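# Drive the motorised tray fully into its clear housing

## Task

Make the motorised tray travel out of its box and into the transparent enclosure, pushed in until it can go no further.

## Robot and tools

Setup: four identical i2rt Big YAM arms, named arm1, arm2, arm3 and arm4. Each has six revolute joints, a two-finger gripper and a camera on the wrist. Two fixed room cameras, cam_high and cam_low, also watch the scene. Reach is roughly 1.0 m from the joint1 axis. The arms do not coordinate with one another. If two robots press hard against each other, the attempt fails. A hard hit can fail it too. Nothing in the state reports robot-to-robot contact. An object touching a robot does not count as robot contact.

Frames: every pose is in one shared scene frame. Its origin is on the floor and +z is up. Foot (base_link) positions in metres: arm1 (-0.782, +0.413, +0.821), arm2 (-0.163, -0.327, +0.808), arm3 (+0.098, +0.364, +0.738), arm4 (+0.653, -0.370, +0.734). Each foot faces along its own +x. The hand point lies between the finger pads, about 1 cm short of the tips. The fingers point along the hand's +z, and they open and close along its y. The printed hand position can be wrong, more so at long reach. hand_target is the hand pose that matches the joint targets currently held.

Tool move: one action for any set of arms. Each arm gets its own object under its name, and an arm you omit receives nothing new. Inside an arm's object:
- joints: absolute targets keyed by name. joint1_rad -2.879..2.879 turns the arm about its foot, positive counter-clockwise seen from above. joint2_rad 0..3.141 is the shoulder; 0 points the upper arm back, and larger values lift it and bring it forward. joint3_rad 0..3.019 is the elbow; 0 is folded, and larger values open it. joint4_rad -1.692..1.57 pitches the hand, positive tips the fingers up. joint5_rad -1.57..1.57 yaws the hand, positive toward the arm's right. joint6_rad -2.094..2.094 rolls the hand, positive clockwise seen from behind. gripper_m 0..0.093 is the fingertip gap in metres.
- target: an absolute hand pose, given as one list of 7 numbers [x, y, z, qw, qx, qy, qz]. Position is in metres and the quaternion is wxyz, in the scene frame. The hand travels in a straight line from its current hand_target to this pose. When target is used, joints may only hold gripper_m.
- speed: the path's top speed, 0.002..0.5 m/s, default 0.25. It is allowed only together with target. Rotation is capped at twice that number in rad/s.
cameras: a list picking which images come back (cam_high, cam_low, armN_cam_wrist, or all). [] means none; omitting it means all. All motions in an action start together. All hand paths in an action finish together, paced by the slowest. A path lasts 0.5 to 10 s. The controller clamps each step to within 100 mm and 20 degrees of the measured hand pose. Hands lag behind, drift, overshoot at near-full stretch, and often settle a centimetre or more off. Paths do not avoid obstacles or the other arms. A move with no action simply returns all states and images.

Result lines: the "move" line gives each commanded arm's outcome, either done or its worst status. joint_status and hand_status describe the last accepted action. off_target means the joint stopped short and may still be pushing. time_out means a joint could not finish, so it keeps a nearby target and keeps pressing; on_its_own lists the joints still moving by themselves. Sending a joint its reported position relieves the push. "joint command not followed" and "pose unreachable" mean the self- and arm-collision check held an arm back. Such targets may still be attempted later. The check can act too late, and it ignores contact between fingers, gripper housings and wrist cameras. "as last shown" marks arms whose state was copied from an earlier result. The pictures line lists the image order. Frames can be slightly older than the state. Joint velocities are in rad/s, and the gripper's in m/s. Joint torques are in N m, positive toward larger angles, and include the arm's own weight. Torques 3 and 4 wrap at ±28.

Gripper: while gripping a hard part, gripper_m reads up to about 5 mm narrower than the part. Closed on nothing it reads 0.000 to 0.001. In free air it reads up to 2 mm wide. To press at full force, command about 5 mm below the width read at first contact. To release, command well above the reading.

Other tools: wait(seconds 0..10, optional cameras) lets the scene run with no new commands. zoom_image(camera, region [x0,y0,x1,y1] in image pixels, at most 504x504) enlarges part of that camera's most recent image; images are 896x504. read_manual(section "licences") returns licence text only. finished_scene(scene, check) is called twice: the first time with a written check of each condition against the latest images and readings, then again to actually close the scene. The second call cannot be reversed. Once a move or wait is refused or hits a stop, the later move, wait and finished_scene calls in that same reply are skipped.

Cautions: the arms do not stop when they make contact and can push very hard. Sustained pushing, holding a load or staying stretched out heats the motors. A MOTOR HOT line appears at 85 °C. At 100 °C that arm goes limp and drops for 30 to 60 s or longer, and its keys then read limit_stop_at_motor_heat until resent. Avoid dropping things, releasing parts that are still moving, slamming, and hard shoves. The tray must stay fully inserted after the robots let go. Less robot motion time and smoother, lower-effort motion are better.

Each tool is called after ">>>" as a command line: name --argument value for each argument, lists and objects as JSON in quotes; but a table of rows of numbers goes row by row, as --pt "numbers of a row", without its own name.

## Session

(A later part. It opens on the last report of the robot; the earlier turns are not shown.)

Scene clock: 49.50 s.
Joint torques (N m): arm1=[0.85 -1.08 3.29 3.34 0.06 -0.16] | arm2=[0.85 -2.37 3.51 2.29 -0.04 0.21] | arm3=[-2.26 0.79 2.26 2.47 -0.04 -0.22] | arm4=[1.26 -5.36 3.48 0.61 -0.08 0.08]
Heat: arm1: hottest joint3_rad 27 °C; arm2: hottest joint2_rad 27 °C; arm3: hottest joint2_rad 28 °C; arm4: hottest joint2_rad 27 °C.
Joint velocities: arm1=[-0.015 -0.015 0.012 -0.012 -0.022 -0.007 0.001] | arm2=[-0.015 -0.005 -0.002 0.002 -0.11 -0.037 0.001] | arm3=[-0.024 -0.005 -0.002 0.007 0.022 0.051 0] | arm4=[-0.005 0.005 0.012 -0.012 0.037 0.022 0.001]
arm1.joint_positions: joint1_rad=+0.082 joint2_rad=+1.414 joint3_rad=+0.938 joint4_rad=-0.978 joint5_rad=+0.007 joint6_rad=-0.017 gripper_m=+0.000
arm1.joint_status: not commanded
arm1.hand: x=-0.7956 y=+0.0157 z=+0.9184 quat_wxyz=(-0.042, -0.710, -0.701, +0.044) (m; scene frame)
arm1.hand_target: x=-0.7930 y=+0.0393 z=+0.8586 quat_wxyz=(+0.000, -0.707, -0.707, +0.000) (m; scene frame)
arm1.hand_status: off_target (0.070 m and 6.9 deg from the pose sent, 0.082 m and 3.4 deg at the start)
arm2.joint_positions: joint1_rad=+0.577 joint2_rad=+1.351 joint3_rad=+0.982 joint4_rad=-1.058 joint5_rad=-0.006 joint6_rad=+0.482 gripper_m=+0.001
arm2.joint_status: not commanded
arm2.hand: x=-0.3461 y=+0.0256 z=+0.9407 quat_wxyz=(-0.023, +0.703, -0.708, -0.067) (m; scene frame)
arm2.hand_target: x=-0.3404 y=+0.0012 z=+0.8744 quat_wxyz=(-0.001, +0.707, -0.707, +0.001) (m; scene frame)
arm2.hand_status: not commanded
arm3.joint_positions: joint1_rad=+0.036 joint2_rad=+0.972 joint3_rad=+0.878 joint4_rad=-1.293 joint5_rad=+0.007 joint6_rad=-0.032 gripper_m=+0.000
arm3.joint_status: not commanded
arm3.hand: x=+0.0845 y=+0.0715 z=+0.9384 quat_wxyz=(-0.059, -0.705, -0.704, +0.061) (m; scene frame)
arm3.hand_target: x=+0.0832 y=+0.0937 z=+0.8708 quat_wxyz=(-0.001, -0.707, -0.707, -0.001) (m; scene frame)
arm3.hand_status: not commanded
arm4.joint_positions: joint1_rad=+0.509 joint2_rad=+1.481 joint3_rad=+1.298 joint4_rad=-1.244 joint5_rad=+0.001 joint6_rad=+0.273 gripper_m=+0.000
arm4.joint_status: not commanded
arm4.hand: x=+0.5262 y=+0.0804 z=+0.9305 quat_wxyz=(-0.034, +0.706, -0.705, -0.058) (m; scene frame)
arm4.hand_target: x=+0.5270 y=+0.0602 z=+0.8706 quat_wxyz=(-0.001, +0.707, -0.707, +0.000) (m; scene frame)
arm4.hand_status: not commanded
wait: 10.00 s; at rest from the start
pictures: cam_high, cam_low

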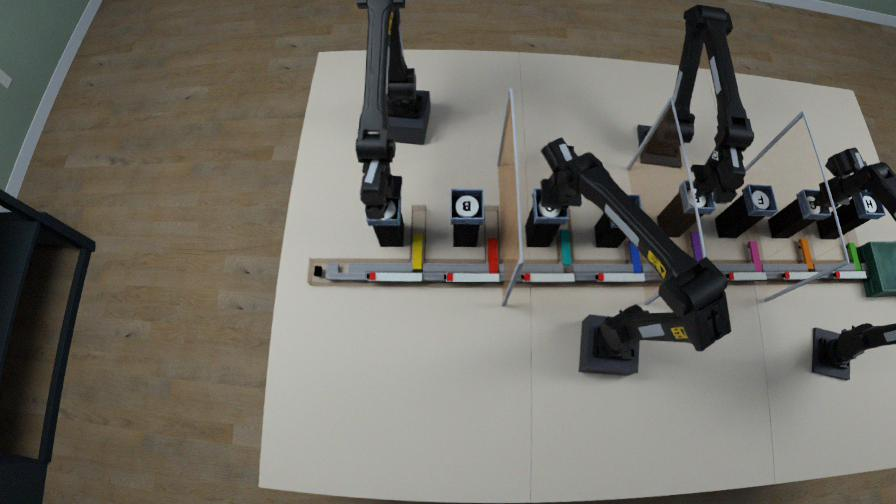

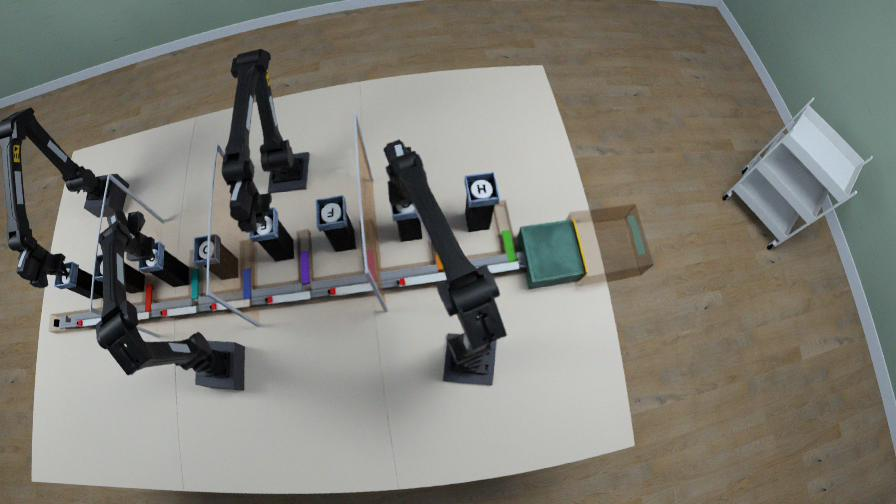

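>>> wait --seconds 10 --cameras '["cam_high", "cam_low"]'

>>> zoom_image --camera "cam_high" --region '[360, 180, 560, 300]'

>>> zoom_image --camera "cam_high" --region '[690, 190, 896, 300]'

>>> zoom_image --camera "cam_low" --region '[190, 190, 390, 310]'

Scene clock: 59.90 s.
Joint torques (N m): arm1=[0.73 -1.14 3.26 3.36 0.07 -0.16] | arm2=[0.62 -2.37 3.55 2.37 -0.02 0.2] | arm3=[-2.2 0.85 2.29 2.52 -0.04 -0.22] | arm4=[1.32 -5.36 3.48 0.61 -0.08 0.08]
Heat: arm1: hottest joint3_rad 27 °C; arm2: hottest joint2_rad 27 °C; arm3: hottest joint2_rad 28 °C; arm4: hottest joint2_rad 27 °C.
Joint velocities: arm1=[0.005 0.005 -0.017 -0.017 0.007 -0.081 0] | arm2=[-0.005 -0.015 0.007 -0.012 -0.007 -0.007 0] | arm3=[-0.005 -0.024 -0.012 -0.012 -0.037 -0.139 0] | arm4=[-0.005 -0.015 0.012 -0.002 -0.081 -0.037 -0.001]
arm1.joint_positions: joint1_rad=+0.082 joint2_rad=+1.414 joint3_rad=+0.938 joint4_rad=-0.978 joint5_rad=+0.007 joint6_rad=-0.017 gripper_m=+0.000
arm1.joint_status: not commanded
arm1.hand: x=-0.7956 y=+0.0157 z=+0.9184 quat_wxyz=(-0.042, -0.710, -0.701, +0.044) (m; scene frame)
arm1.hand_target: x=-0.7930 y=+0.0393 z=+0.8586 quat_wxyz=(+0.000, -0.707, -0.707, +0.000) (m; scene frame)
arm1.hand_status: off_target (0.070 m and 6.9 deg from the pose sent, 0.082 m and 3.4 deg at the start)
arm2.joint_positions: joint1_rad=+0.577 joint2_rad=+1.351 joint3_rad=+0.982 joint4_rad=-1.058 joint5_rad=-0.006 joint6_rad=+0.482 gripper_m=+0.001
arm2.joint_status: not commanded
arm2.hand: x=-0.3461 y=+0.0256 z=+0.9407 quat_wxyz=(-0.023, +0.703, -0.708, -0.067) (m; scene frame)
arm2.hand_target: x=-0.3404 y=+0.0012 z=+0.8744 quat_wxyz=(-0.001, +0.707, -0.707, +0.001) (m; scene frame)
arm2.hand_status: not commanded
arm3.joint_positions: joint1_rad=+0.036 joint2_rad=+0.972 joint3_rad=+0.878 joint4_rad=-1.293 joint5_rad=+0.007 joint6_rad=-0.032 gripper_m=+0.000
arm3.joint_status: not commanded
arm3.hand: x=+0.0845 y=+0.0715 z=+0.9384 quat_wxyz=(-0.059, -0.705, -0.704, +0.061) (m; scene frame)
arm3.hand_target: x=+0.0832 y=+0.0937 z=+0.8708 quat_wxyz=(-0.001, -0.707, -0.707, -0.001) (m; scene frame)
arm3.hand_status: not commanded
arm4.joint_positions: joint1_rad=+0.509 joint2_rad=+1.481 joint3_rad=+1.298 joint4_rad=-1.244 joint5_rad=+0.001 joint6_rad=+0.273 gripper_m=+0.000
arm4.joint_status: not commanded
arm4.hand: x=+0.5262 y=+0.0804 z=+0.9305 quat_wxyz=(-0.034, +0.706, -0.705, -0.058) (m; scene frame)
arm4.hand_target: x=+0.5270 y=+0.0602 z=+0.8706 quat_wxyz=(-0.001, +0.707, -0.707, +0.000) (m; scene frame)
arm4.hand_status: not commanded
wait: 10.00 s; at rest from the start
pictures: cam_high, cam_low

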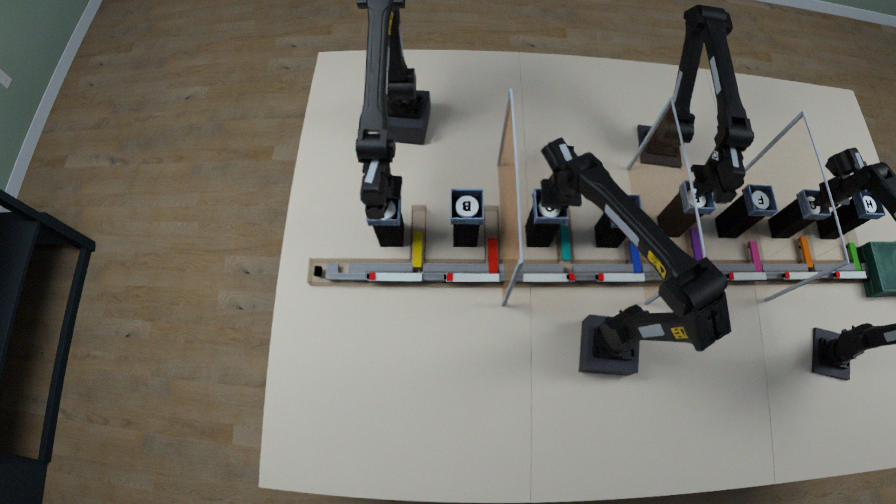

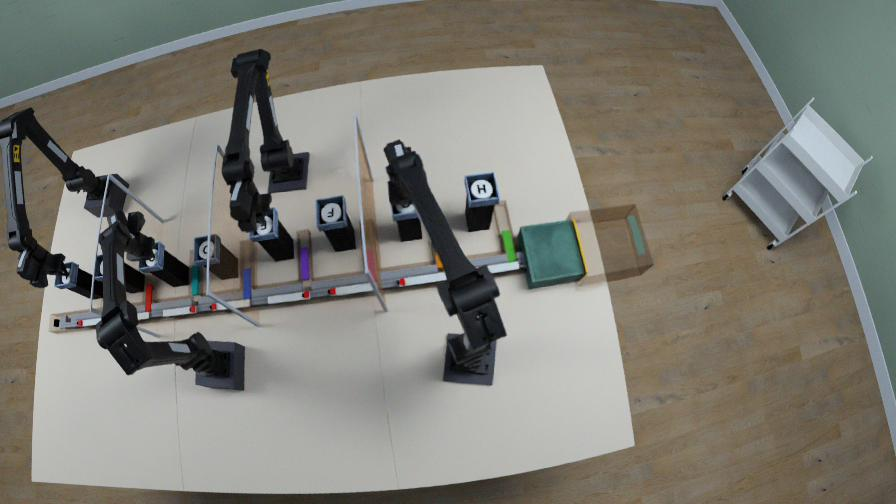

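Scaled by 2.520 from the camera's 896x504 image, which has a finer 1280x720 frame.

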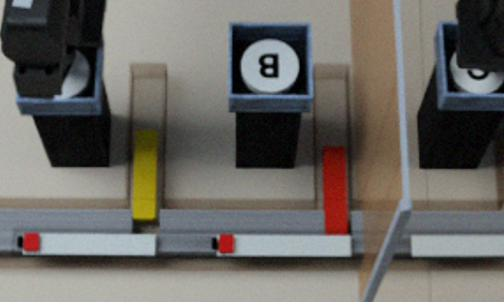

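Scaled by 2.447 from the camera's 896x504 image, which has a finer 1280x720 frame.

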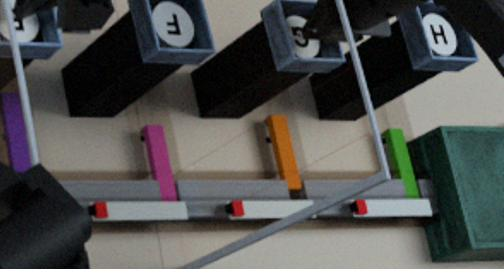

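Scaled by 2.520 from the camera's 896x504 image, which has a finer 1280x720 frame.

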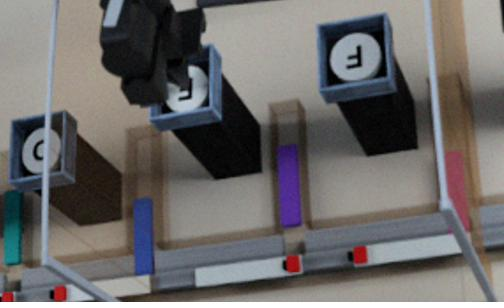

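>>> zoom_image --camera "cam_low" --region '[250, 240, 350, 310]'

>>> zoom_image --camera "cam_high" --region '[510, 220, 610, 290]'

>>> zoom_image --camera "cam_high" --region '[300, 240, 420, 300]'

Scaled by 5.040 from the camera's 896x504 image, which has a finer 1280x720 frame.

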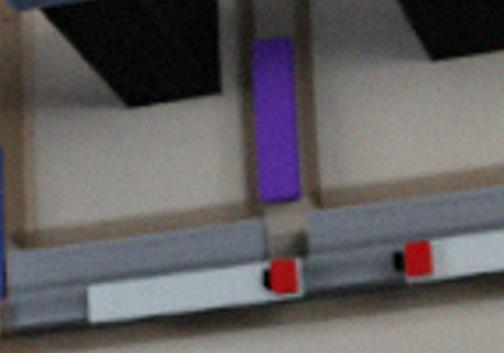

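Scaled by 5.040 from the camera's 896x504 image, which has a finer 1280x720 frame.

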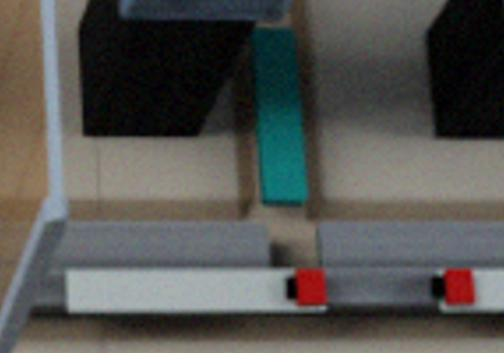

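Scaled by 4.200 from the camera's 896x504 image, which has a finer 1280x720 frame.

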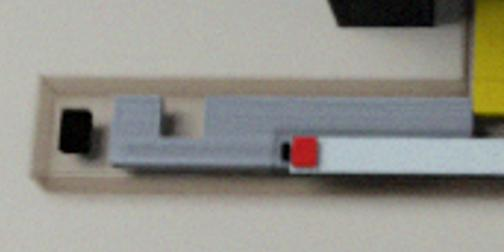

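>>> wait --seconds 10 --cameras '[]'

>>> wait --seconds 10 --cameras '["cam_high", "cam_low"]'

>>> zoom_image --camera "cam_high" --region '[360, 180, 560, 300]'

>>> zoom_image --camera "cam_high" --region '[690, 190, 896, 300]'

>>> zoom_image --camera "cam_low" --region '[190, 190, 390, 310]'

Scene clock: 70.77 s.
Joint torques (N m): arm1=[0.91 -1.08 3.28 3.37 0.07 -0.16] | arm2=[0.5 -2.49 3.6 2.35 -0.06 0.19] | arm3=[-2.26 0.85 2.26 2.47 -0.04 -0.22] | arm4=[1.32 -5.36 3.48 0.61 -0.08 0.08]
Heat: arm1: hottest joint3_rad 27 °C; arm2: hottest joint2_rad 27 °C; arm3: hottest joint2_rad 28 °C; arm4: hottest joint2_rad 27 °C.
Joint velocities: arm1=[0.005 -0.015 0.007 0.007 0.037 -0.007 0] | arm2=[0.005 -0.005 0.002 -0.012 0.051 0.022 -0.001] | arm3=[-0.005 -0.005 -0.012 -0.012 -0.022 -0.022 -0.001] | arm4=[-0.015 -0.005 -0.012 0.002 -0.066 0.007 0.001]
arm1.joint_positions: joint1_rad=+0.082 joint2_rad=+1.414 joint3_rad=+0.938 joint4_rad=-0.978 joint5_rad=+0.007 joint6_rad=-0.017 gripper_m=+0.000
arm1.joint_status: not commanded
arm1.hand: x=-0.7956 y=+0.0157 z=+0.9184 quat_wxyz=(-0.042, -0.710, -0.701, +0.044) (m; scene frame)
arm1.hand_target: x=-0.7930 y=+0.0393 z=+0.8586 quat_wxyz=(+0.000, -0.707, -0.707, +0.000) (m; scene frame)
arm1.hand_status: off_target (0.070 m and 6.9 deg from the pose sent, 0.082 m and 3.4 deg at the start)
arm2.joint_positions: joint1_rad=+0.577 joint2_rad=+1.351 joint3_rad=+0.982 joint4_rad=-1.058 joint5_rad=-0.006 joint6_rad=+0.482 gripper_m=+0.001
arm2.joint_status: not commanded
arm2.hand: x=-0.3461 y=+0.0256 z=+0.9407 quat_wxyz=(-0.023, +0.703, -0.708, -0.067) (m; scene frame)
arm2.hand_target: x=-0.3404 y=+0.0012 z=+0.8744 quat_wxyz=(-0.001, +0.707, -0.707, +0.001) (m; scene frame)
arm2.hand_status: not commanded
arm3.joint_positions: joint1_rad=+0.036 joint2_rad=+0.972 joint3_rad=+0.878 joint4_rad=-1.293 joint5_rad=+0.007 joint6_rad=-0.032 gripper_m=+0.000
arm3.joint_status: not commanded
arm3.hand: x=+0.0845 y=+0.0715 z=+0.9384 quat_wxyz=(-0.059, -0.705, -0.704, +0.061) (m; scene frame)
arm3.hand_target: x=+0.0832 y=+0.0937 z=+0.8708 quat_wxyz=(-0.001, -0.707, -0.707, -0.001) (m; scene frame)
arm3.hand_status: not commanded
arm4.joint_positions: joint1_rad=+0.509 joint2_rad=+1.481 joint3_rad=+1.298 joint4_rad=-1.244 joint5_rad=+0.001 joint6_rad=+0.273 gripper_m=+0.000
arm4.joint_status: not commanded
arm4.hand: x=+0.5262 y=+0.0804 z=+0.9305 quat_wxyz=(-0.034, +0.706, -0.705, -0.058) (m; scene frame)
arm4.hand_target: x=+0.5270 y=+0.0602 z=+0.8706 quat_wxyz=(-0.001, +0.707, -0.707, +0.000) (m; scene frame)
arm4.hand_status: not commanded
wait: 10.00 s; at rest from the start
pictures: none
No camera images: "cameras" was empty.

Scene clock: 80.77 s.
Joint torques (N m): arm1=[0.91 -1.08 3.26 3.38 0.07 -0.17] | arm2=[0.62 -2.84 3.56 2.37 -0.08 0.2] | arm3=[-2.2 0.91 2.3 2.5 -0.04 -0.22] | arm4=[1.32 -5.36 3.47 0.61 -0.08 0.07]
Heat: arm1: hottest joint3_rad 26 °C; arm2: hottest joint2_rad 27 °C; arm3: hottest joint2_rad 28 °C; arm4: hottest joint2_rad 27 °C.
Joint velocities: arm1=[0.015 -0.015 -0.007 0.002 0.007 -0.037 0] | arm2=[-0.015 0.005 -0.007 -0.007 -0.007 -0.007 0] | arm3=[-0.005 0.015 -0.012 0.002 0.007 -0.037 0] | arm4=[0.005 -0.015 0.002 -0.007 -0.11 0.066 -0.001]
arm1.joint_positions: joint1_rad=+0.082 joint2_rad=+1.414 joint3_rad=+0.938 joint4_rad=-0.978 joint5_rad=+0.007 joint6_rad=-0.017 gripper_m=+0.000
arm1.joint_status: not commanded
arm1.hand: x=-0.7956 y=+0.0157 z=+0.9184 quat_wxyz=(-0.042, -0.710, -0.701, +0.044) (m; scene frame)
arm1.hand_target: x=-0.7930 y=+0.0393 z=+0.8586 quat_wxyz=(+0.000, -0.707, -0.707, +0.000) (m; scene frame)
arm1.hand_status: off_target (0.070 m and 6.9 deg from the pose sent, 0.082 m and 3.4 deg at the start)
arm2.joint_positions: joint1_rad=+0.577 joint2_rad=+1.351 joint3_rad=+0.982 joint4_rad=-1.058 joint5_rad=-0.006 joint6_rad=+0.482 gripper_m=+0.001
arm2.joint_status: not commanded
arm2.hand: x=-0.3461 y=+0.0256 z=+0.9407 quat_wxyz=(-0.023, +0.703, -0.708, -0.067) (m; scene frame)
arm2.hand_target: x=-0.3404 y=+0.0012 z=+0.8744 quat_wxyz=(-0.001, +0.707, -0.707, +0.001) (m; scene frame)
arm2.hand_status: not commanded
arm3.joint_positions: joint1_rad=+0.036 joint2_rad=+0.972 joint3_rad=+0.878 joint4_rad=-1.293 joint5_rad=+0.007 joint6_rad=-0.032 gripper_m=+0.000
arm3.joint_status: not commanded
arm3.hand: x=+0.0845 y=+0.0715 z=+0.9384 quat_wxyz=(-0.059, -0.705, -0.704, +0.061) (m; scene frame)
arm3.hand_target: x=+0.0832 y=+0.0937 z=+0.8708 quat_wxyz=(-0.001, -0.707, -0.707, -0.001) (m; scene frame)
arm3.hand_status: not commanded
arm4.joint_positions: joint1_rad=+0.509 joint2_rad=+1.481 joint3_rad=+1.298 joint4_rad=-1.244 joint5_rad=+0.001 joint6_rad=+0.273 gripper_m=+0.000
arm4.joint_status: not commanded
arm4.hand: x=+0.5262 y=+0.0804 z=+0.9305 quat_wxyz=(-0.034, +0.706, -0.705, -0.058) (m; scene frame)
arm4.hand_target: x=+0.5270 y=+0.0602 z=+0.8706 quat_wxyz=(-0.001, +0.707, -0.707, +0.000) (m; scene frame)
arm4.hand_status: not commanded
wait: 10.00 s; at rest by 0.27 s
pictures: cam_high, cam_low

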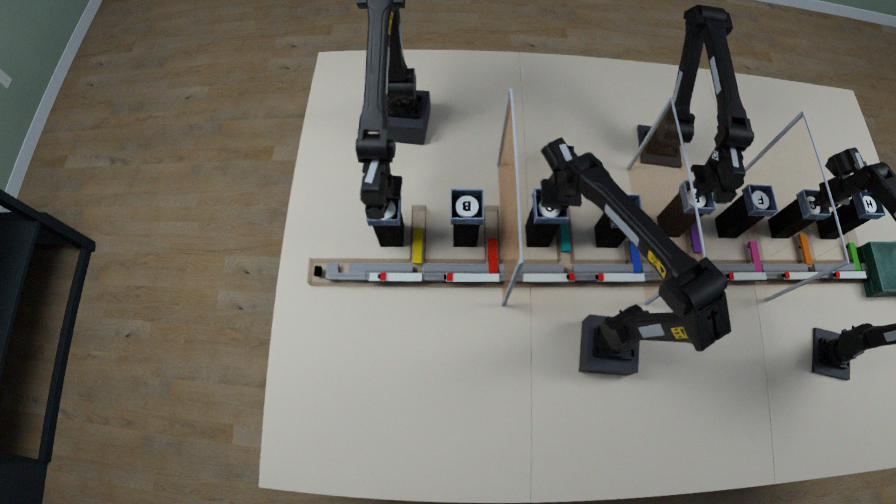

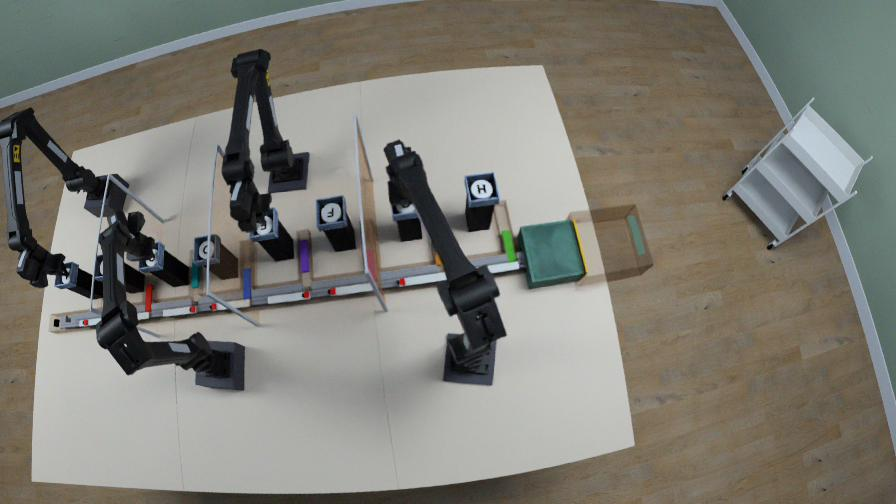

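Scaled by 2.520 from the camera's 896x504 image, which has a finer 1280x720 frame.

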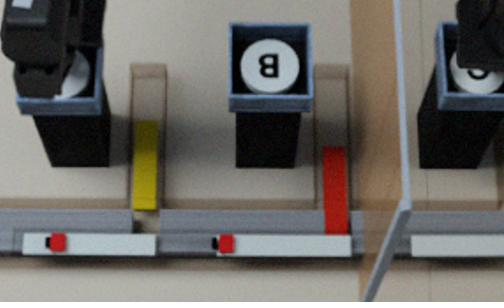

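Scaled by 2.447 from the camera's 896x504 image, which has a finer 1280x720 frame.

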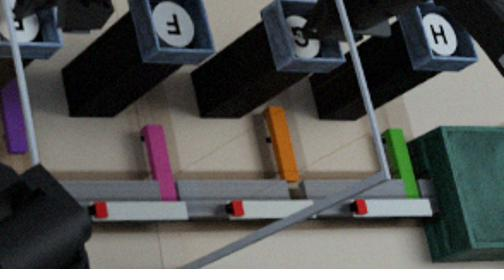

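Scaled by 2.520 from the camera's 896x504 image, which has a finer 1280x720 frame.

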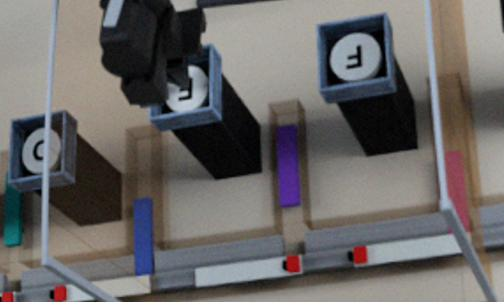

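>>> wait --seconds 5 --cameras '["cam_high"]'

>>> zoom_image --camera "cam_high" --region '[360, 180, 560, 300]'

Scene clock: 85.93 s.
Joint torques (N m): arm1=[0.91 -0.85 3.28 3.36 0.07 -0.16] | arm2=[0.56 -2.37 3.44 2.26 -0.07 0.21] | arm3=[-2.32 0.91 2.26 2.5 -0.04 -0.21] | arm4=[1.26 -5.36 3.48 0.61 -0.08 0.08]
Heat: arm1: hottest joint3_rad 26 °C; arm2: hottest joint2_rad 27 °C; arm3: hottest joint2_rad 28 °C; arm4: hottest joint2_rad 27 °C.
Joint velocities: arm1=[0.005 -0.015 -0.007 -0.002 -0.037 0.037 0.001] | arm2=[0.005 -0.005 0.007 0.012 -0.022 -0.037 -0.001] | arm3=[0.005 -0.015 -0.007 0.002 -0.051 -0.066 0.001] | arm4=[-0.005 0.015 0.012 -0.002 -0.081 -0.037 0]
arm1.joint_positions: joint1_rad=+0.082 joint2_rad=+1.414 joint3_rad=+0.938 joint4_rad=-0.978 joint5_rad=+0.007 joint6_rad=-0.017 gripper_m=+0.000
arm1.joint_status: not commanded
arm1.hand: x=-0.7956 y=+0.0157 z=+0.9184 quat_wxyz=(-0.042, -0.710, -0.701, +0.044) (m; scene frame)
arm1.hand_target: x=-0.7930 y=+0.0393 z=+0.8586 quat_wxyz=(+0.000, -0.707, -0.707, +0.000) (m; scene frame)
arm1.hand_status: off_target (0.070 m and 6.9 deg from the pose sent, 0.082 m and 3.4 deg at the start)
arm2.joint_positions: joint1_rad=+0.577 joint2_rad=+1.351 joint3_rad=+0.982 joint4_rad=-1.058 joint5_rad=-0.006 joint6_rad=+0.482 gripper_m=+0.001
arm2.joint_status: not commanded
arm2.hand: x=-0.3461 y=+0.0256 z=+0.9407 quat_wxyz=(-0.023, +0.703, -0.708, -0.067) (m; scene frame)
arm2.hand_target: x=-0.3404 y=+0.0012 z=+0.8744 quat_wxyz=(-0.001, +0.707, -0.707, +0.001) (m; scene frame)
arm2.hand_status: not commanded
arm3.joint_positions: joint1_rad=+0.036 joint2_rad=+0.972 joint3_rad=+0.878 joint4_rad=-1.293 joint5_rad=+0.007 joint6_rad=-0.032 gripper_m=+0.000
arm3.joint_status: not commanded
arm3.hand: x=+0.0845 y=+0.0715 z=+0.9384 quat_wxyz=(-0.059, -0.705, -0.704, +0.061) (m; scene frame)
arm3.hand_target: x=+0.0832 y=+0.0937 z=+0.8708 quat_wxyz=(-0.001, -0.707, -0.707, -0.001) (m; scene frame)
arm3.hand_status: not commanded
arm4.joint_positions: joint1_rad=+0.509 joint2_rad=+1.481 joint3_rad=+1.298 joint4_rad=-1.244 joint5_rad=+0.001 joint6_rad=+0.273 gripper_m=+0.000
arm4.joint_status: not commanded
arm4.hand: x=+0.5262 y=+0.0804 z=+0.9305 quat_wxyz=(-0.034, +0.706, -0.705, -0.058) (m; scene frame)
arm4.hand_target: x=+0.5270 y=+0.0602 z=+0.8706 quat_wxyz=(-0.001, +0.707, -0.707, +0.000) (m; scene frame)
arm4.hand_status: not commanded
wait: 5.00 s; at rest by 0.10 s
pictures: cam_high

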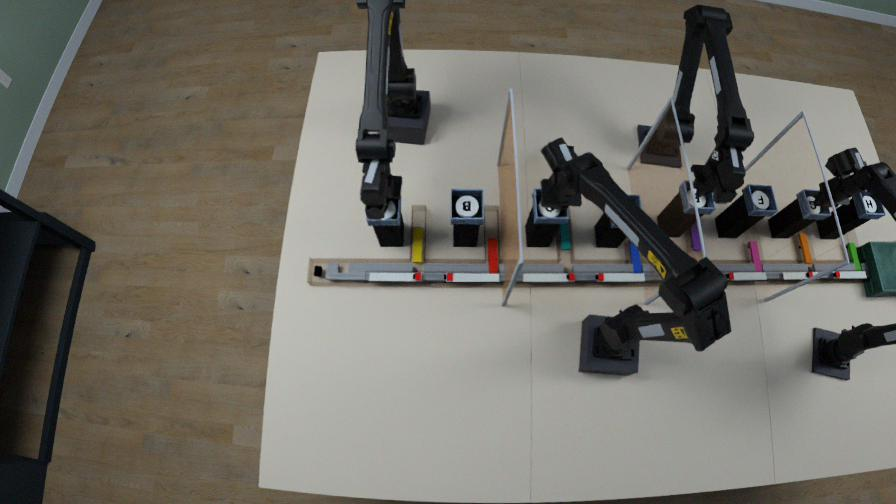

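Scaled by 2.520 from the camera's 896x504 image, which has a finer 1280x720 frame.

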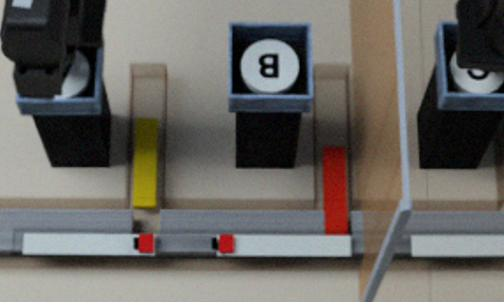

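>>> wait --seconds 10 --cameras '[]'

>>> wait --seconds 10 --cameras '[]'

>>> wait --seconds 10 --cameras '["cam_high", "cam_low"]'

>>> zoom_image --camera "cam_high" --region '[360, 180, 560, 300]'

>>> zoom_image --camera "cam_high" --region '[690, 190, 896, 300]'

>>> zoom_image --camera "cam_low" --region '[190, 190, 390, 310]'

Scene clock: 99.13 s.
Joint torques (N m): arm1=[0.85 -0.85 3.29 3.33 0.07 -0.16] | arm2=[0.79 -2.2 3.59 2.3 -0.02 0.21] | arm3=[-2.08 0.91 2.28 2.5 -0.04 -0.22] | arm4=[1.26 -5.36 3.48 0.61 -0.08 0.08]
Heat: arm1: hottest joint3_rad 26 °C; arm2: hottest joint2_rad 27 °C; arm3: hottest joint2_rad 28 °C; arm4: hottest joint2_rad 27 °C.
Joint velocities: arm1=[0.005 -0.005 -0.007 -0.017 0.051 0.022 -0.002] | arm2=[-0.005 -0.005 -0.012 -0.002 -0.022 -0.095 -0.001] | arm3=[-0.005 -0.015 -0.007 0.007 0.095 0.007 0.001] | arm4=[-0.005 -0.015 -0.012 0.002 0.037 0.007 0]
arm1.joint_positions: joint1_rad=+0.082 joint2_rad=+1.414 joint3_rad=+0.938 joint4_rad=-0.978 joint5_rad=+0.007 joint6_rad=-0.017 gripper_m=+0.000
arm1.joint_status: not commanded
arm1.hand: x=-0.7956 y=+0.0157 z=+0.9184 quat_wxyz=(-0.042, -0.710, -0.701, +0.044) (m; scene frame)
arm1.hand_target: x=-0.7930 y=+0.0393 z=+0.8586 quat_wxyz=(+0.000, -0.707, -0.707, +0.000) (m; scene frame)
arm1.hand_status: off_target (0.070 m and 6.9 deg from the pose sent, 0.082 m and 3.4 deg at the start)
arm2.joint_positions: joint1_rad=+0.577 joint2_rad=+1.351 joint3_rad=+0.982 joint4_rad=-1.058 joint5_rad=-0.006 joint6_rad=+0.482 gripper_m=+0.001
arm2.joint_status: not commanded
arm2.hand: x=-0.3461 y=+0.0256 z=+0.9407 quat_wxyz=(-0.023, +0.703, -0.708, -0.067) (m; scene frame)
arm2.hand_target: x=-0.3404 y=+0.0012 z=+0.8744 quat_wxyz=(-0.001, +0.707, -0.707, +0.001) (m; scene frame)
arm2.hand_status: not commanded
arm3.joint_positions: joint1_rad=+0.036 joint2_rad=+0.972 joint3_rad=+0.878 joint4_rad=-1.293 joint5_rad=+0.007 joint6_rad=-0.032 gripper_m=+0.000
arm3.joint_status: not commanded
arm3.hand: x=+0.0845 y=+0.0715 z=+0.9384 quat_wxyz=(-0.059, -0.705, -0.704, +0.061) (m; scene frame)
arm3.hand_target: x=+0.0832 y=+0.0937 z=+0.8708 quat_wxyz=(-0.001, -0.707, -0.707, -0.001) (m; scene frame)
arm3.hand_status: not commanded
arm4.joint_positions: joint1_rad=+0.509 joint2_rad=+1.481 joint3_rad=+1.298 joint4_rad=-1.244 joint5_rad=+0.001 joint6_rad=+0.273 gripper_m=+0.000
arm4.joint_status: not commanded
arm4.hand: x=+0.5262 y=+0.0804 z=+0.9305 quat_wxyz=(-0.034, +0.706, -0.705, -0.058) (m; scene frame)
arm4.hand_target: x=+0.5270 y=+0.0602 z=+0.8706 quat_wxyz=(-0.001, +0.707, -0.707, +0.000) (m; scene frame)
arm4.hand_status: not commanded
wait: 10.00 s; at rest from the start
pictures: none
No camera images: "cameras" was empty.

Scene clock: 109.13 s.
Joint torques (N m): arm1=[0.91 -0.79 3.25 3.38 0.07 -0.16] | arm2=[1.26 -2.73 3.54 2.33 -0.03 0.17] | arm3=[-2.2 0.91 2.28 2.52 -0.04 -0.22] | arm4=[1.26 -5.36 3.48 0.61 -0.08 0.07]
Heat: arm1: hottest joint3_rad 26 °C; arm2: hottest joint2_rad 27 °C; arm3: hottest joint2_rad 28 °C; arm4: hottest joint2_rad 27 °C.
Joint velocities: arm1=[-0.005 -0.005 -0.002 0.012 0.051 0.066 0] | arm2=[-0.005 -0.015 -0.012 0.002 -0.007 -0.022 0] | arm3=[-0.015 -0.005 -0.017 -0.007 0.022 -0.022 0] | arm4=[-0.005 -0.005 -0.007 -0.012 0.022 -0.037 0]
arm1.joint_positions: joint1_rad=+0.082 joint2_rad=+1.414 joint3_rad=+0.938 joint4_rad=-0.978 joint5_rad=+0.007 joint6_rad=-0.017 gripper_m=+0.000
arm1.joint_status: not commanded
arm1.hand: x=-0.7956 y=+0.0157 z=+0.9184 quat_wxyz=(-0.042, -0.710, -0.701, +0.044) (m; scene frame)
arm1.hand_target: x=-0.7930 y=+0.0393 z=+0.8586 quat_wxyz=(+0.000, -0.707, -0.707, +0.000) (m; scene frame)
arm1.hand_status: off_target (0.070 m and 6.9 deg from the pose sent, 0.082 m and 3.4 deg at the start)
arm2.joint_positions: joint1_rad=+0.577 joint2_rad=+1.351 joint3_rad=+0.982 joint4_rad=-1.058 joint5_rad=-0.006 joint6_rad=+0.482 gripper_m=+0.001
arm2.joint_status: not commanded
arm2.hand: x=-0.3461 y=+0.0256 z=+0.9407 quat_wxyz=(-0.023, +0.703, -0.708, -0.067) (m; scene frame)
arm2.hand_target: x=-0.3404 y=+0.0012 z=+0.8744 quat_wxyz=(-0.001, +0.707, -0.707, +0.001) (m; scene frame)
arm2.hand_status: not commanded
arm3.joint_positions: joint1_rad=+0.036 joint2_rad=+0.972 joint3_rad=+0.878 joint4_rad=-1.293 joint5_rad=+0.007 joint6_rad=-0.032 gripper_m=+0.000
arm3.joint_status: not commanded
arm3.hand: x=+0.0845 y=+0.0715 z=+0.9384 quat_wxyz=(-0.059, -0.705, -0.704, +0.061) (m; scene frame)
arm3.hand_target: x=+0.0832 y=+0.0937 z=+0.8708 quat_wxyz=(-0.001, -0.707, -0.707, -0.001) (m; scene frame)
arm3.hand_status: not commanded
arm4.joint_positions: joint1_rad=+0.509 joint2_rad=+1.481 joint3_rad=+1.298 joint4_rad=-1.244 joint5_rad=+0.001 joint6_rad=+0.273 gripper_m=+0.000
arm4.joint_status: not commanded
arm4.hand: x=+0.5262 y=+0.0804 z=+0.9305 quat_wxyz=(-0.034, +0.706, -0.705, -0.058) (m; scene frame)
arm4.hand_target: x=+0.5270 y=+0.0602 z=+0.8706 quat_wxyz=(-0.001, +0.707, -0.707, +0.000) (m; scene frame)
arm4.hand_status: not commanded
wait: 10.00 s; at rest by 0.27 s
pictures: none
No camera images: "cameras" was empty.

Scene clock: 119.13 s.
Joint torques (N m): arm1=[0.79 -0.85 3.25 3.41 0.08 -0.16] | arm2=[0.73 -2.73 3.55 2.43 -0.06 0.21] | arm3=[-2.14 0.97 2.29 2.52 -0.04 -0.23] | arm4=[1.32 -5.36 3.47 0.61 -0.08 0.08]
Heat: arm1: hottest joint3_rad 26 °C; arm2: hottest joint2_rad 27 °C; arm3: hottest joint2_rad 28 °C; arm4: hottest joint2_rad 27 °C.
Joint velocities: arm1=[-0.005 0.005 -0.007 0.007 -0.051 -0.022 0.003] | arm2=[0.005 0.005 0.017 -0.012 0.022 -0.037 0] | arm3=[-0.005 -0.005 -0.007 -0.002 0.022 -0.081 0.001] | arm4=[0.005 0.005 0.012 -0.017 -0.007 -0.022 -0.001]
arm1.joint_positions: joint1_rad=+0.082 joint2_rad=+1.414 joint3_rad=+0.938 joint4_rad=-0.978 joint5_rad=+0.007 joint6_rad=-0.017 gripper_m=+0.000
arm1.joint_status: not commanded
arm1.hand: x=-0.7956 y=+0.0157 z=+0.9184 quat_wxyz=(-0.042, -0.710, -0.701, +0.044) (m; scene frame)
arm1.hand_target: x=-0.7930 y=+0.0393 z=+0.8586 quat_wxyz=(+0.000, -0.707, -0.707, +0.000) (m; scene frame)
arm1.hand_status: off_target (0.070 m and 6.9 deg from the pose sent, 0.082 m and 3.4 deg at the start)
arm2.joint_positions: joint1_rad=+0.577 joint2_rad=+1.351 joint3_rad=+0.982 joint4_rad=-1.058 joint5_rad=-0.006 joint6_rad=+0.482 gripper_m=+0.001
arm2.joint_status: not commanded
arm2.hand: x=-0.3461 y=+0.0256 z=+0.9407 quat_wxyz=(-0.023, +0.703, -0.708, -0.067) (m; scene frame)
arm2.hand_target: x=-0.3404 y=+0.0012 z=+0.8744 quat_wxyz=(-0.001, +0.707, -0.707, +0.001) (m; scene frame)
arm2.hand_status: not commanded
arm3.joint_positions: joint1_rad=+0.036 joint2_rad=+0.972 joint3_rad=+0.878 joint4_rad=-1.293 joint5_rad=+0.007 joint6_rad=-0.032 gripper_m=+0.000
arm3.joint_status: not commanded
arm3.hand: x=+0.0845 y=+0.0715 z=+0.9384 quat_wxyz=(-0.059, -0.705, -0.704, +0.061) (m; scene frame)
arm3.hand_target: x=+0.0832 y=+0.0937 z=+0.8708 quat_wxyz=(-0.001, -0.707, -0.707, -0.001) (m; scene frame)
arm3.hand_status: not commanded
arm4.joint_positions: joint1_rad=+0.509 joint2_rad=+1.481 joint3_rad=+1.298 joint4_rad=-1.244 joint5_rad=+0.001 joint6_rad=+0.273 gripper_m=+0.000
arm4.joint_status: not commanded
arm4.hand: x=+0.5262 y=+0.0804 z=+0.9305 quat_wxyz=(-0.034, +0.706, -0.705, -0.058) (m; scene frame)
arm4.hand_target: x=+0.5270 y=+0.0602 z=+0.8706 quat_wxyz=(-0.001, +0.707, -0.707, +0.000) (m; scene frame)
arm4.hand_status: not commanded
wait: 10.00 s; at rest by 0.27 s
pictures: cam_high, cam_low

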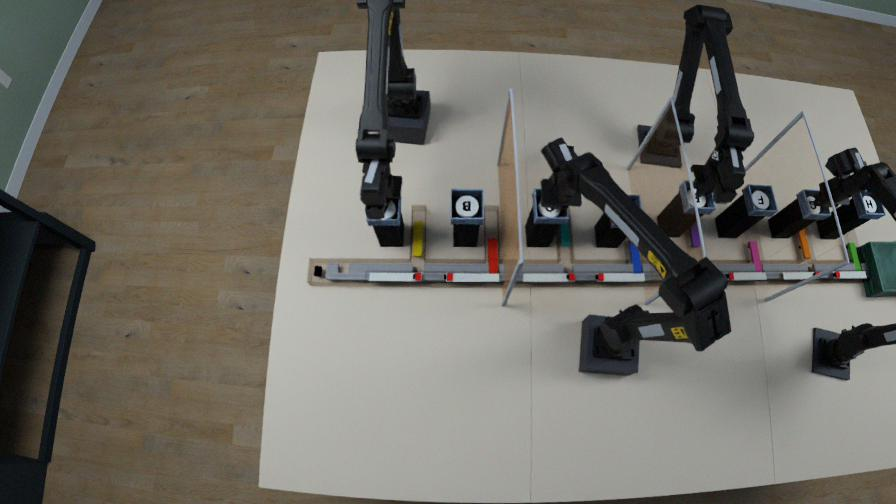

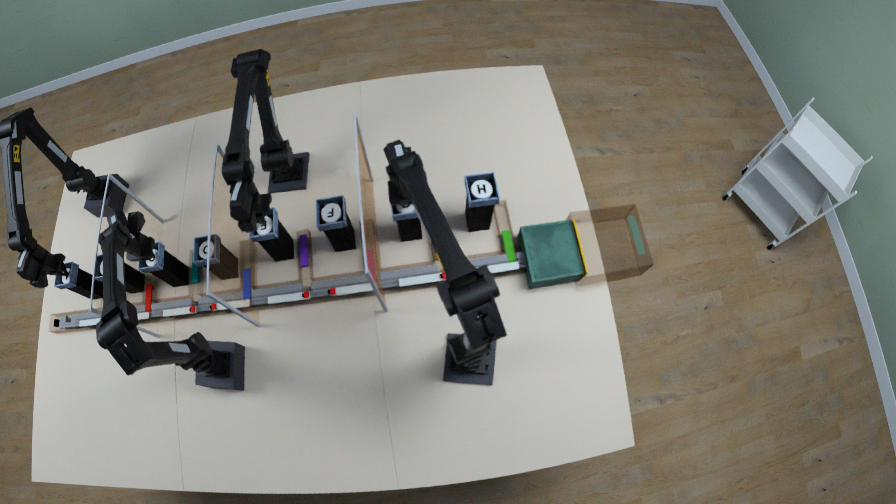

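Scaled by 2.520 from the camera's 896x504 image, which has a finer 1280x720 frame.

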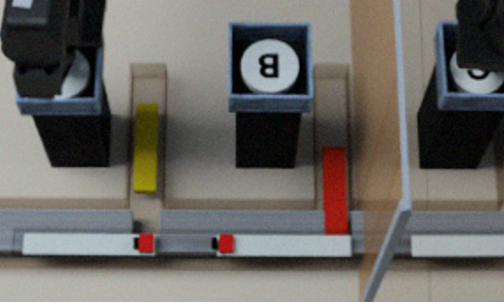

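Scaled by 2.447 from the camera's 896x504 image, which has a finer 1280x720 frame.

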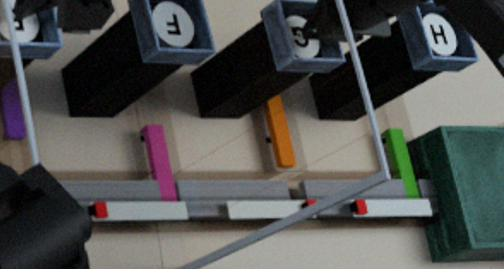

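Scaled by 2.520 from the camera's 896x504 image, which has a finer 1280x720 frame.

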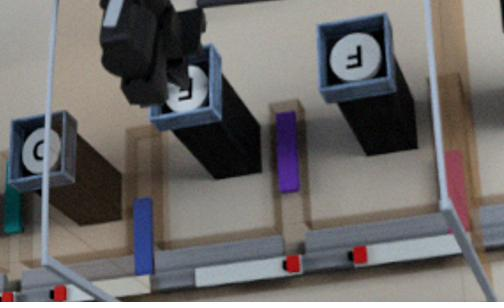

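>>> wait --seconds 10 --cameras '[]'

>>> wait --seconds 10 --cameras '[]'

>>> wait --seconds 10 --cameras '[]'

>>> wait --seconds 10 --cameras '["cam_high", "cam_low"]'

>>> zoom_image --camera "cam_high" --region '[360, 180, 560, 300]'

>>> zoom_image --camera "cam_high" --region '[690, 190, 896, 300]'

>>> zoom_image --camera "cam_low" --region '[190, 190, 390, 310]'

Scene clock: 129.40 s.
Joint torques (N m): arm1=[0.67 -0.91 3.25 3.4 0.07 -0.17] | arm2=[0.91 -2.49 3.51 2.32 -0.06 0.21] | arm3=[-2.2 1.03 2.3 2.5 -0.03 -0.23] | arm4=[1.32 -5.36 3.47 0.61 -0.08 0.08]
Heat: arm1: hottest joint3_rad 26 °C; arm2: hottest joint2_rad 27 °C; arm3: hottest joint2_rad 28 °C; arm4: hottest joint2_rad 27 °C.
Joint velocities: arm1=[-0.005 -0.005 -0.017 -0.002 0.022 -0.007 0] | arm2=[0.005 -0.005 -0.002 -0.017 -0.037 0.007 0.001] | arm3=[0.005 -0.005 -0.017 0.002 -0.022 -0.081 -0.001] | arm4=[-0.015 -0.015 -0.032 -0.002 -0.081 0.037 0]
arm1.joint_positions: joint1_rad=+0.082 joint2_rad=+1.414 joint3_rad=+0.938 joint4_rad=-0.978 joint5_rad=+0.007 joint6_rad=-0.017 gripper_m=+0.000
arm1.joint_status: not commanded
arm1.hand: x=-0.7956 y=+0.0157 z=+0.9184 quat_wxyz=(-0.042, -0.710, -0.701, +0.044) (m; scene frame)
arm1.hand_target: x=-0.7930 y=+0.0393 z=+0.8586 quat_wxyz=(+0.000, -0.707, -0.707, +0.000) (m; scene frame)
arm1.hand_status: off_target (0.070 m and 6.9 deg from the pose sent, 0.082 m and 3.4 deg at the start)
arm2.joint_positions: joint1_rad=+0.577 joint2_rad=+1.351 joint3_rad=+0.982 joint4_rad=-1.058 joint5_rad=-0.006 joint6_rad=+0.482 gripper_m=+0.001
arm2.joint_status: not commanded
arm2.hand: x=-0.3461 y=+0.0256 z=+0.9407 quat_wxyz=(-0.023, +0.703, -0.708, -0.067) (m; scene frame)
arm2.hand_target: x=-0.3404 y=+0.0012 z=+0.8744 quat_wxyz=(-0.001, +0.707, -0.707, +0.001) (m; scene frame)
arm2.hand_status: not commanded
arm3.joint_positions: joint1_rad=+0.036 joint2_rad=+0.972 joint3_rad=+0.878 joint4_rad=-1.293 joint5_rad=+0.007 joint6_rad=-0.032 gripper_m=+0.000
arm3.joint_status: not commanded
arm3.hand: x=+0.0845 y=+0.0715 z=+0.9384 quat_wxyz=(-0.059, -0.705, -0.704, +0.061) (m; scene frame)
arm3.hand_target: x=+0.0832 y=+0.0937 z=+0.8708 quat_wxyz=(-0.001, -0.707, -0.707, -0.001) (m; scene frame)
arm3.hand_status: not commanded
arm4.joint_positions: joint1_rad=+0.509 joint2_rad=+1.481 joint3_rad=+1.298 joint4_rad=-1.244 joint5_rad=+0.001 joint6_rad=+0.273 gripper_m=+0.000
arm4.joint_status: not commanded
arm4.hand: x=+0.5262 y=+0.0804 z=+0.9305 quat_wxyz=(-0.034, +0.706, -0.705, -0.058) (m; scene frame)
arm4.hand_target: x=+0.5270 y=+0.0602 z=+0.8706 quat_wxyz=(-0.001, +0.707, -0.707, +0.000) (m; scene frame)
arm4.hand_status: not commanded
wait: 10.00 s; at rest from the start
pictures: none
No camera images: "cameras" was empty.

Scene clock: 139.40 s.
Joint torques (N m): arm1=[0.91 -0.97 3.26 3.33 0.06 -0.16] | arm2=[0.62 -2.49 3.49 2.33 -0.05 0.21] | arm3=[-2.32 0.91 2.28 2.54 -0.05 -0.22] | arm4=[1.26 -5.36 3.48 0.61 -0.08 0.08]
Heat: arm1: hottest joint3_rad 26 °C; arm2: hottest joint2_rad 27 °C; arm3: hottest joint2_rad 28 °C; arm4: hottest joint2_rad 27 °C.
Joint velocities: arm1=[-0.015 -0.005 0.012 -0.017 -0.066 0.066 0] | arm2=[0.005 -0.015 0.002 0.002 0.022 -0.022 0] | arm3=[0.005 0.005 -0.017 -0.002 -0.022 -0.037 -0.001] | arm4=[-0.005 -0.005 0.002 0.017 -0.007 -0.051 -0.001]
arm1.joint_positions: joint1_rad=+0.082 joint2_rad=+1.414 joint3_rad=+0.938 joint4_rad=-0.978 joint5_rad=+0.007 joint6_rad=-0.017 gripper_m=+0.000
arm1.joint_status: not commanded
arm1.hand: x=-0.7956 y=+0.0157 z=+0.9184 quat_wxyz=(-0.042, -0.710, -0.701, +0.044) (m; scene frame)
arm1.hand_target: x=-0.7930 y=+0.0393 z=+0.8586 quat_wxyz=(+0.000, -0.707, -0.707, +0.000) (m; scene frame)
arm1.hand_status: off_target (0.070 m and 6.9 deg from the pose sent, 0.082 m and 3.4 deg at the start)
arm2.joint_positions: joint1_rad=+0.577 joint2_rad=+1.351 joint3_rad=+0.982 joint4_rad=-1.058 joint5_rad=-0.006 joint6_rad=+0.482 gripper_m=+0.001
arm2.joint_status: not commanded
arm2.hand: x=-0.3461 y=+0.0256 z=+0.9407 quat_wxyz=(-0.023, +0.703, -0.708, -0.067) (m; scene frame)
arm2.hand_target: x=-0.3404 y=+0.0012 z=+0.8744 quat_wxyz=(-0.001, +0.707, -0.707, +0.001) (m; scene frame)
arm2.hand_status: not commanded
arm3.joint_positions: joint1_rad=+0.036 joint2_rad=+0.972 joint3_rad=+0.878 joint4_rad=-1.293 joint5_rad=+0.007 joint6_rad=-0.032 gripper_m=+0.000
arm3.joint_status: not commanded
arm3.hand: x=+0.0845 y=+0.0715 z=+0.9384 quat_wxyz=(-0.059, -0.705, -0.704, +0.061) (m; scene frame)
arm3.hand_target: x=+0.0832 y=+0.0937 z=+0.8708 quat_wxyz=(-0.001, -0.707, -0.707, -0.001) (m; scene frame)
arm3.hand_status: not commanded
arm4.joint_positions: joint1_rad=+0.509 joint2_rad=+1.481 joint3_rad=+1.298 joint4_rad=-1.244 joint5_rad=+0.001 joint6_rad=+0.273 gripper_m=+0.000
arm4.joint_status: not commanded
arm4.hand: x=+0.5262 y=+0.0804 z=+0.9305 quat_wxyz=(-0.034, +0.706, -0.705, -0.058) (m; scene frame)
arm4.hand_target: x=+0.5270 y=+0.0602 z=+0.8706 quat_wxyz=(-0.001, +0.707, -0.707, +0.000) (m; scene frame)
arm4.hand_status: not commanded
wait: 10.00 s; at rest by 0.27 s
pictures: none
No camera images: "cameras" was empty.

Scene clock: 149.40 s.
Joint torques (N m): arm1=[0.85 -1.14 3.28 3.4 0.07 -0.16] | arm2=[0.44 -2.14 3.55 2.43 -0.04 0.21] | arm3=[-2.2 0.91 2.26 2.54 -0.04 -0.22] | arm4=[1.32 -5.36 3.48 0.61 -0.08 0.07]
Heat: arm1: hottest joint3_rad 26 °C; arm2: hottest joint2_rad 27 °C; arm3: hottest joint2_rad 28 °C; arm4: hottest joint2_rad 27 °C.
Joint velocities: arm1=[-0.015 -0.015 0.007 0.002 0.037 -0.007 -0.001] | arm2=[-0.005 0.005 0.007 -0.002 0.022 -0.037 -0.001] | arm3=[-0.015 -0.005 -0.012 -0.007 -0.081 -0.022 0.001] | arm4=[0.005 -0.005 -0.007 -0.012 -0.051 -0.037 -0.002]
arm1.joint_positions: joint1_rad=+0.082 joint2_rad=+1.414 joint3_rad=+0.938 joint4_rad=-0.978 joint5_rad=+0.007 joint6_rad=-0.017 gripper_m=+0.000
arm1.joint_status: not commanded
arm1.hand: x=-0.7956 y=+0.0157 z=+0.9184 quat_wxyz=(-0.042, -0.710, -0.701, +0.044) (m; scene frame)
arm1.hand_target: x=-0.7930 y=+0.0393 z=+0.8586 quat_wxyz=(+0.000, -0.707, -0.707, +0.000) (m; scene frame)
arm1.hand_status: off_target (0.070 m and 6.9 deg from the pose sent, 0.082 m and 3.4 deg at the start)
arm2.joint_positions: joint1_rad=+0.577 joint2_rad=+1.351 joint3_rad=+0.982 joint4_rad=-1.058 joint5_rad=-0.006 joint6_rad=+0.482 gripper_m=+0.001
arm2.joint_status: not commanded
arm2.hand: x=-0.3461 y=+0.0256 z=+0.9407 quat_wxyz=(-0.023, +0.703, -0.708, -0.067) (m; scene frame)
arm2.hand_target: x=-0.3404 y=+0.0012 z=+0.8744 quat_wxyz=(-0.001, +0.707, -0.707, +0.001) (m; scene frame)
arm2.hand_status: not commanded
arm3.joint_positions: joint1_rad=+0.036 joint2_rad=+0.972 joint3_rad=+0.878 joint4_rad=-1.293 joint5_rad=+0.007 joint6_rad=-0.032 gripper_m=+0.000
arm3.joint_status: not commanded
arm3.hand: x=+0.0845 y=+0.0715 z=+0.9384 quat_wxyz=(-0.059, -0.705, -0.704, +0.061) (m; scene frame)
arm3.hand_target: x=+0.0832 y=+0.0937 z=+0.8708 quat_wxyz=(-0.001, -0.707, -0.707, -0.001) (m; scene frame)
arm3.hand_status: not commanded
arm4.joint_positions: joint1_rad=+0.509 joint2_rad=+1.481 joint3_rad=+1.298 joint4_rad=-1.244 joint5_rad=+0.001 joint6_rad=+0.273 gripper_m=+0.000
arm4.joint_status: not commanded
arm4.hand: x=+0.5262 y=+0.0804 z=+0.9305 quat_wxyz=(-0.034, +0.706, -0.705, -0.058) (m; scene frame)
arm4.hand_target: x=+0.5270 y=+0.0603 z=+0.8706 quat_wxyz=(-0.001, +0.707, -0.707, +0.000) (m; scene frame)
arm4.hand_status: not commanded
wait: 10.00 s; at rest by 0.27 s
pictures: none
No camera images: "cameras" was empty.

Scene clock: 159.40 s.
Joint torques (N m): arm1=[0.85 -0.91 3.3 3.37 0.08 -0.16] | arm2=[0.73 -2.43 3.49 2.39 -0.07 0.2] | arm3=[-2.2 0.85 2.26 2.5 -0.04 -0.22] | arm4=[1.32 -5.36 3.47 0.62 -0.08 0.07]
Heat: arm1: hottest joint3_rad 26 °C; arm2: hottest joint2_rad 27 °C; arm3: hottest joint2_rad 28 °C; arm4: hottest joint2_rad 27 °C.
Joint velocities: arm1=[0.005 -0.005 -0.017 -0.017 0.022 -0.095 0] | arm2=[-0.005 -0.015 0.007 -0.017 -0.007 0.051 -0.001] | arm3=[-0.005 -0.005 -0.007 -0.002 0.081 -0.066 0] | arm4=[-0.015 0.005 -0.012 -0.017 -0.022 -0.022 0]
arm1.joint_positions: joint1_rad=+0.082 joint2_rad=+1.414 joint3_rad=+0.938 joint4_rad=-0.978 joint5_rad=+0.007 joint6_rad=-0.017 gripper_m=+0.000
arm1.joint_status: not commanded
arm1.hand: x=-0.7956 y=+0.0157 z=+0.9184 quat_wxyz=(-0.042, -0.710, -0.701, +0.044) (m; scene frame)
arm1.hand_target: x=-0.7930 y=+0.0393 z=+0.8586 quat_wxyz=(+0.000, -0.707, -0.707, +0.000) (m; scene frame)
arm1.hand_status: off_target (0.070 m and 6.9 deg from the pose sent, 0.082 m and 3.4 deg at the start)
arm2.joint_positions: joint1_rad=+0.577 joint2_rad=+1.351 joint3_rad=+0.982 joint4_rad=-1.058 joint5_rad=-0.006 joint6_rad=+0.482 gripper_m=+0.001
arm2.joint_status: not commanded
arm2.hand: x=-0.3461 y=+0.0256 z=+0.9407 quat_wxyz=(-0.023, +0.703, -0.708, -0.067) (m; scene frame)
arm2.hand_target: x=-0.3404 y=+0.0012 z=+0.8744 quat_wxyz=(-0.001, +0.707, -0.707, +0.001) (m; scene frame)
arm2.hand_status: not commanded
arm3.joint_positions: joint1_rad=+0.036 joint2_rad=+0.972 joint3_rad=+0.878 joint4_rad=-1.293 joint5_rad=+0.007 joint6_rad=-0.032 gripper_m=+0.000
arm3.joint_status: not commanded
arm3.hand: x=+0.0845 y=+0.0715 z=+0.9384 quat_wxyz=(-0.059, -0.705, -0.704, +0.061) (m; scene frame)
arm3.hand_target: x=+0.0832 y=+0.0937 z=+0.8708 quat_wxyz=(-0.001, -0.707, -0.707, -0.001) (m; scene frame)
arm3.hand_status: not commanded
arm4.joint_positions: joint1_rad=+0.509 joint2_rad=+1.481 joint3_rad=+1.298 joint4_rad=-1.244 joint5_rad=+0.001 joint6_rad=+0.273 gripper_m=+0.000
arm4.joint_status: not commanded
arm4.hand: x=+0.5262 y=+0.0804 z=+0.9305 quat_wxyz=(-0.034, +0.706, -0.705, -0.058) (m; scene frame)
arm4.hand_target: x=+0.5270 y=+0.0603 z=+0.8706 quat_wxyz=(-0.001, +0.707, -0.707, +0.000) (m; scene frame)
arm4.hand_status: not commanded
wait: 10.00 s; at rest by 0.27 s
pictures: cam_high, cam_low

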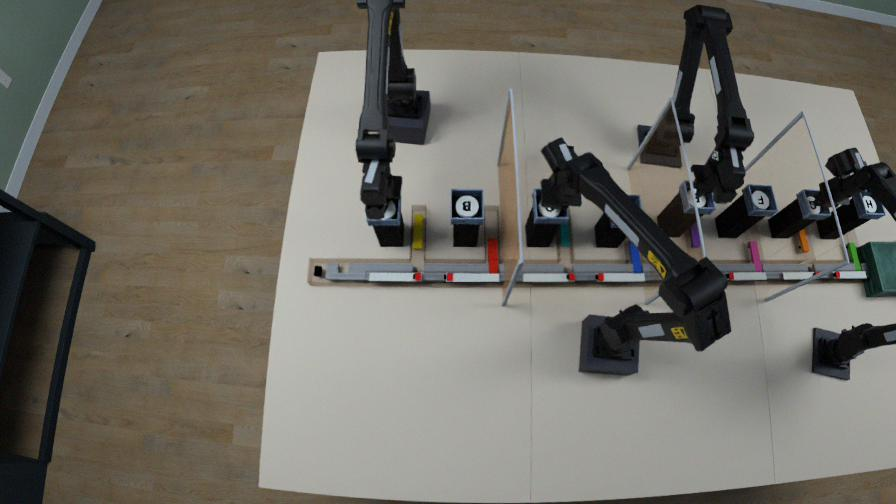

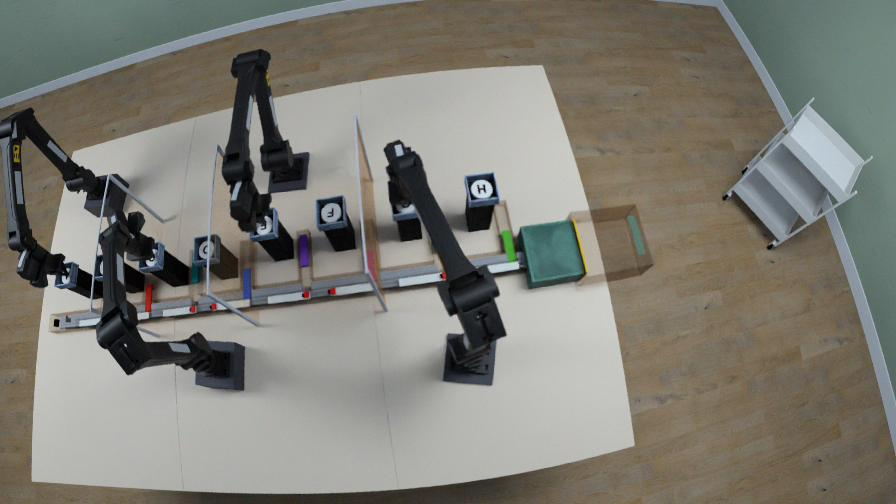

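Scaled by 2.520 from the camera's 896x504 image, which has a finer 1280x720 frame.

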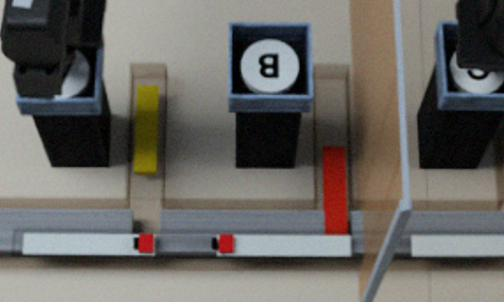

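Scaled by 2.447 from the camera's 896x504 image, which has a finer 1280x720 frame.

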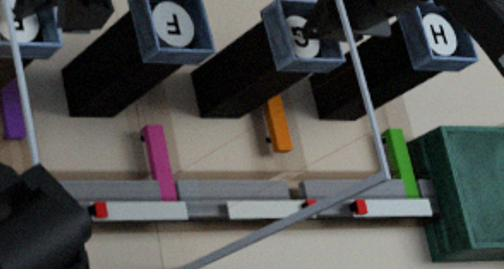

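Scaled by 2.520 from the camera's 896x504 image, which has a finer 1280x720 frame.

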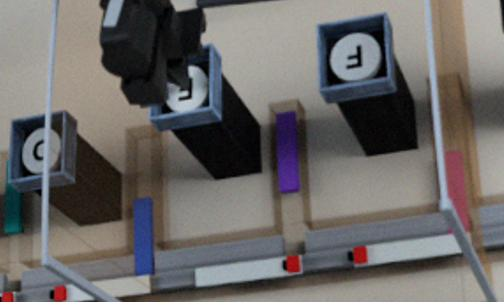

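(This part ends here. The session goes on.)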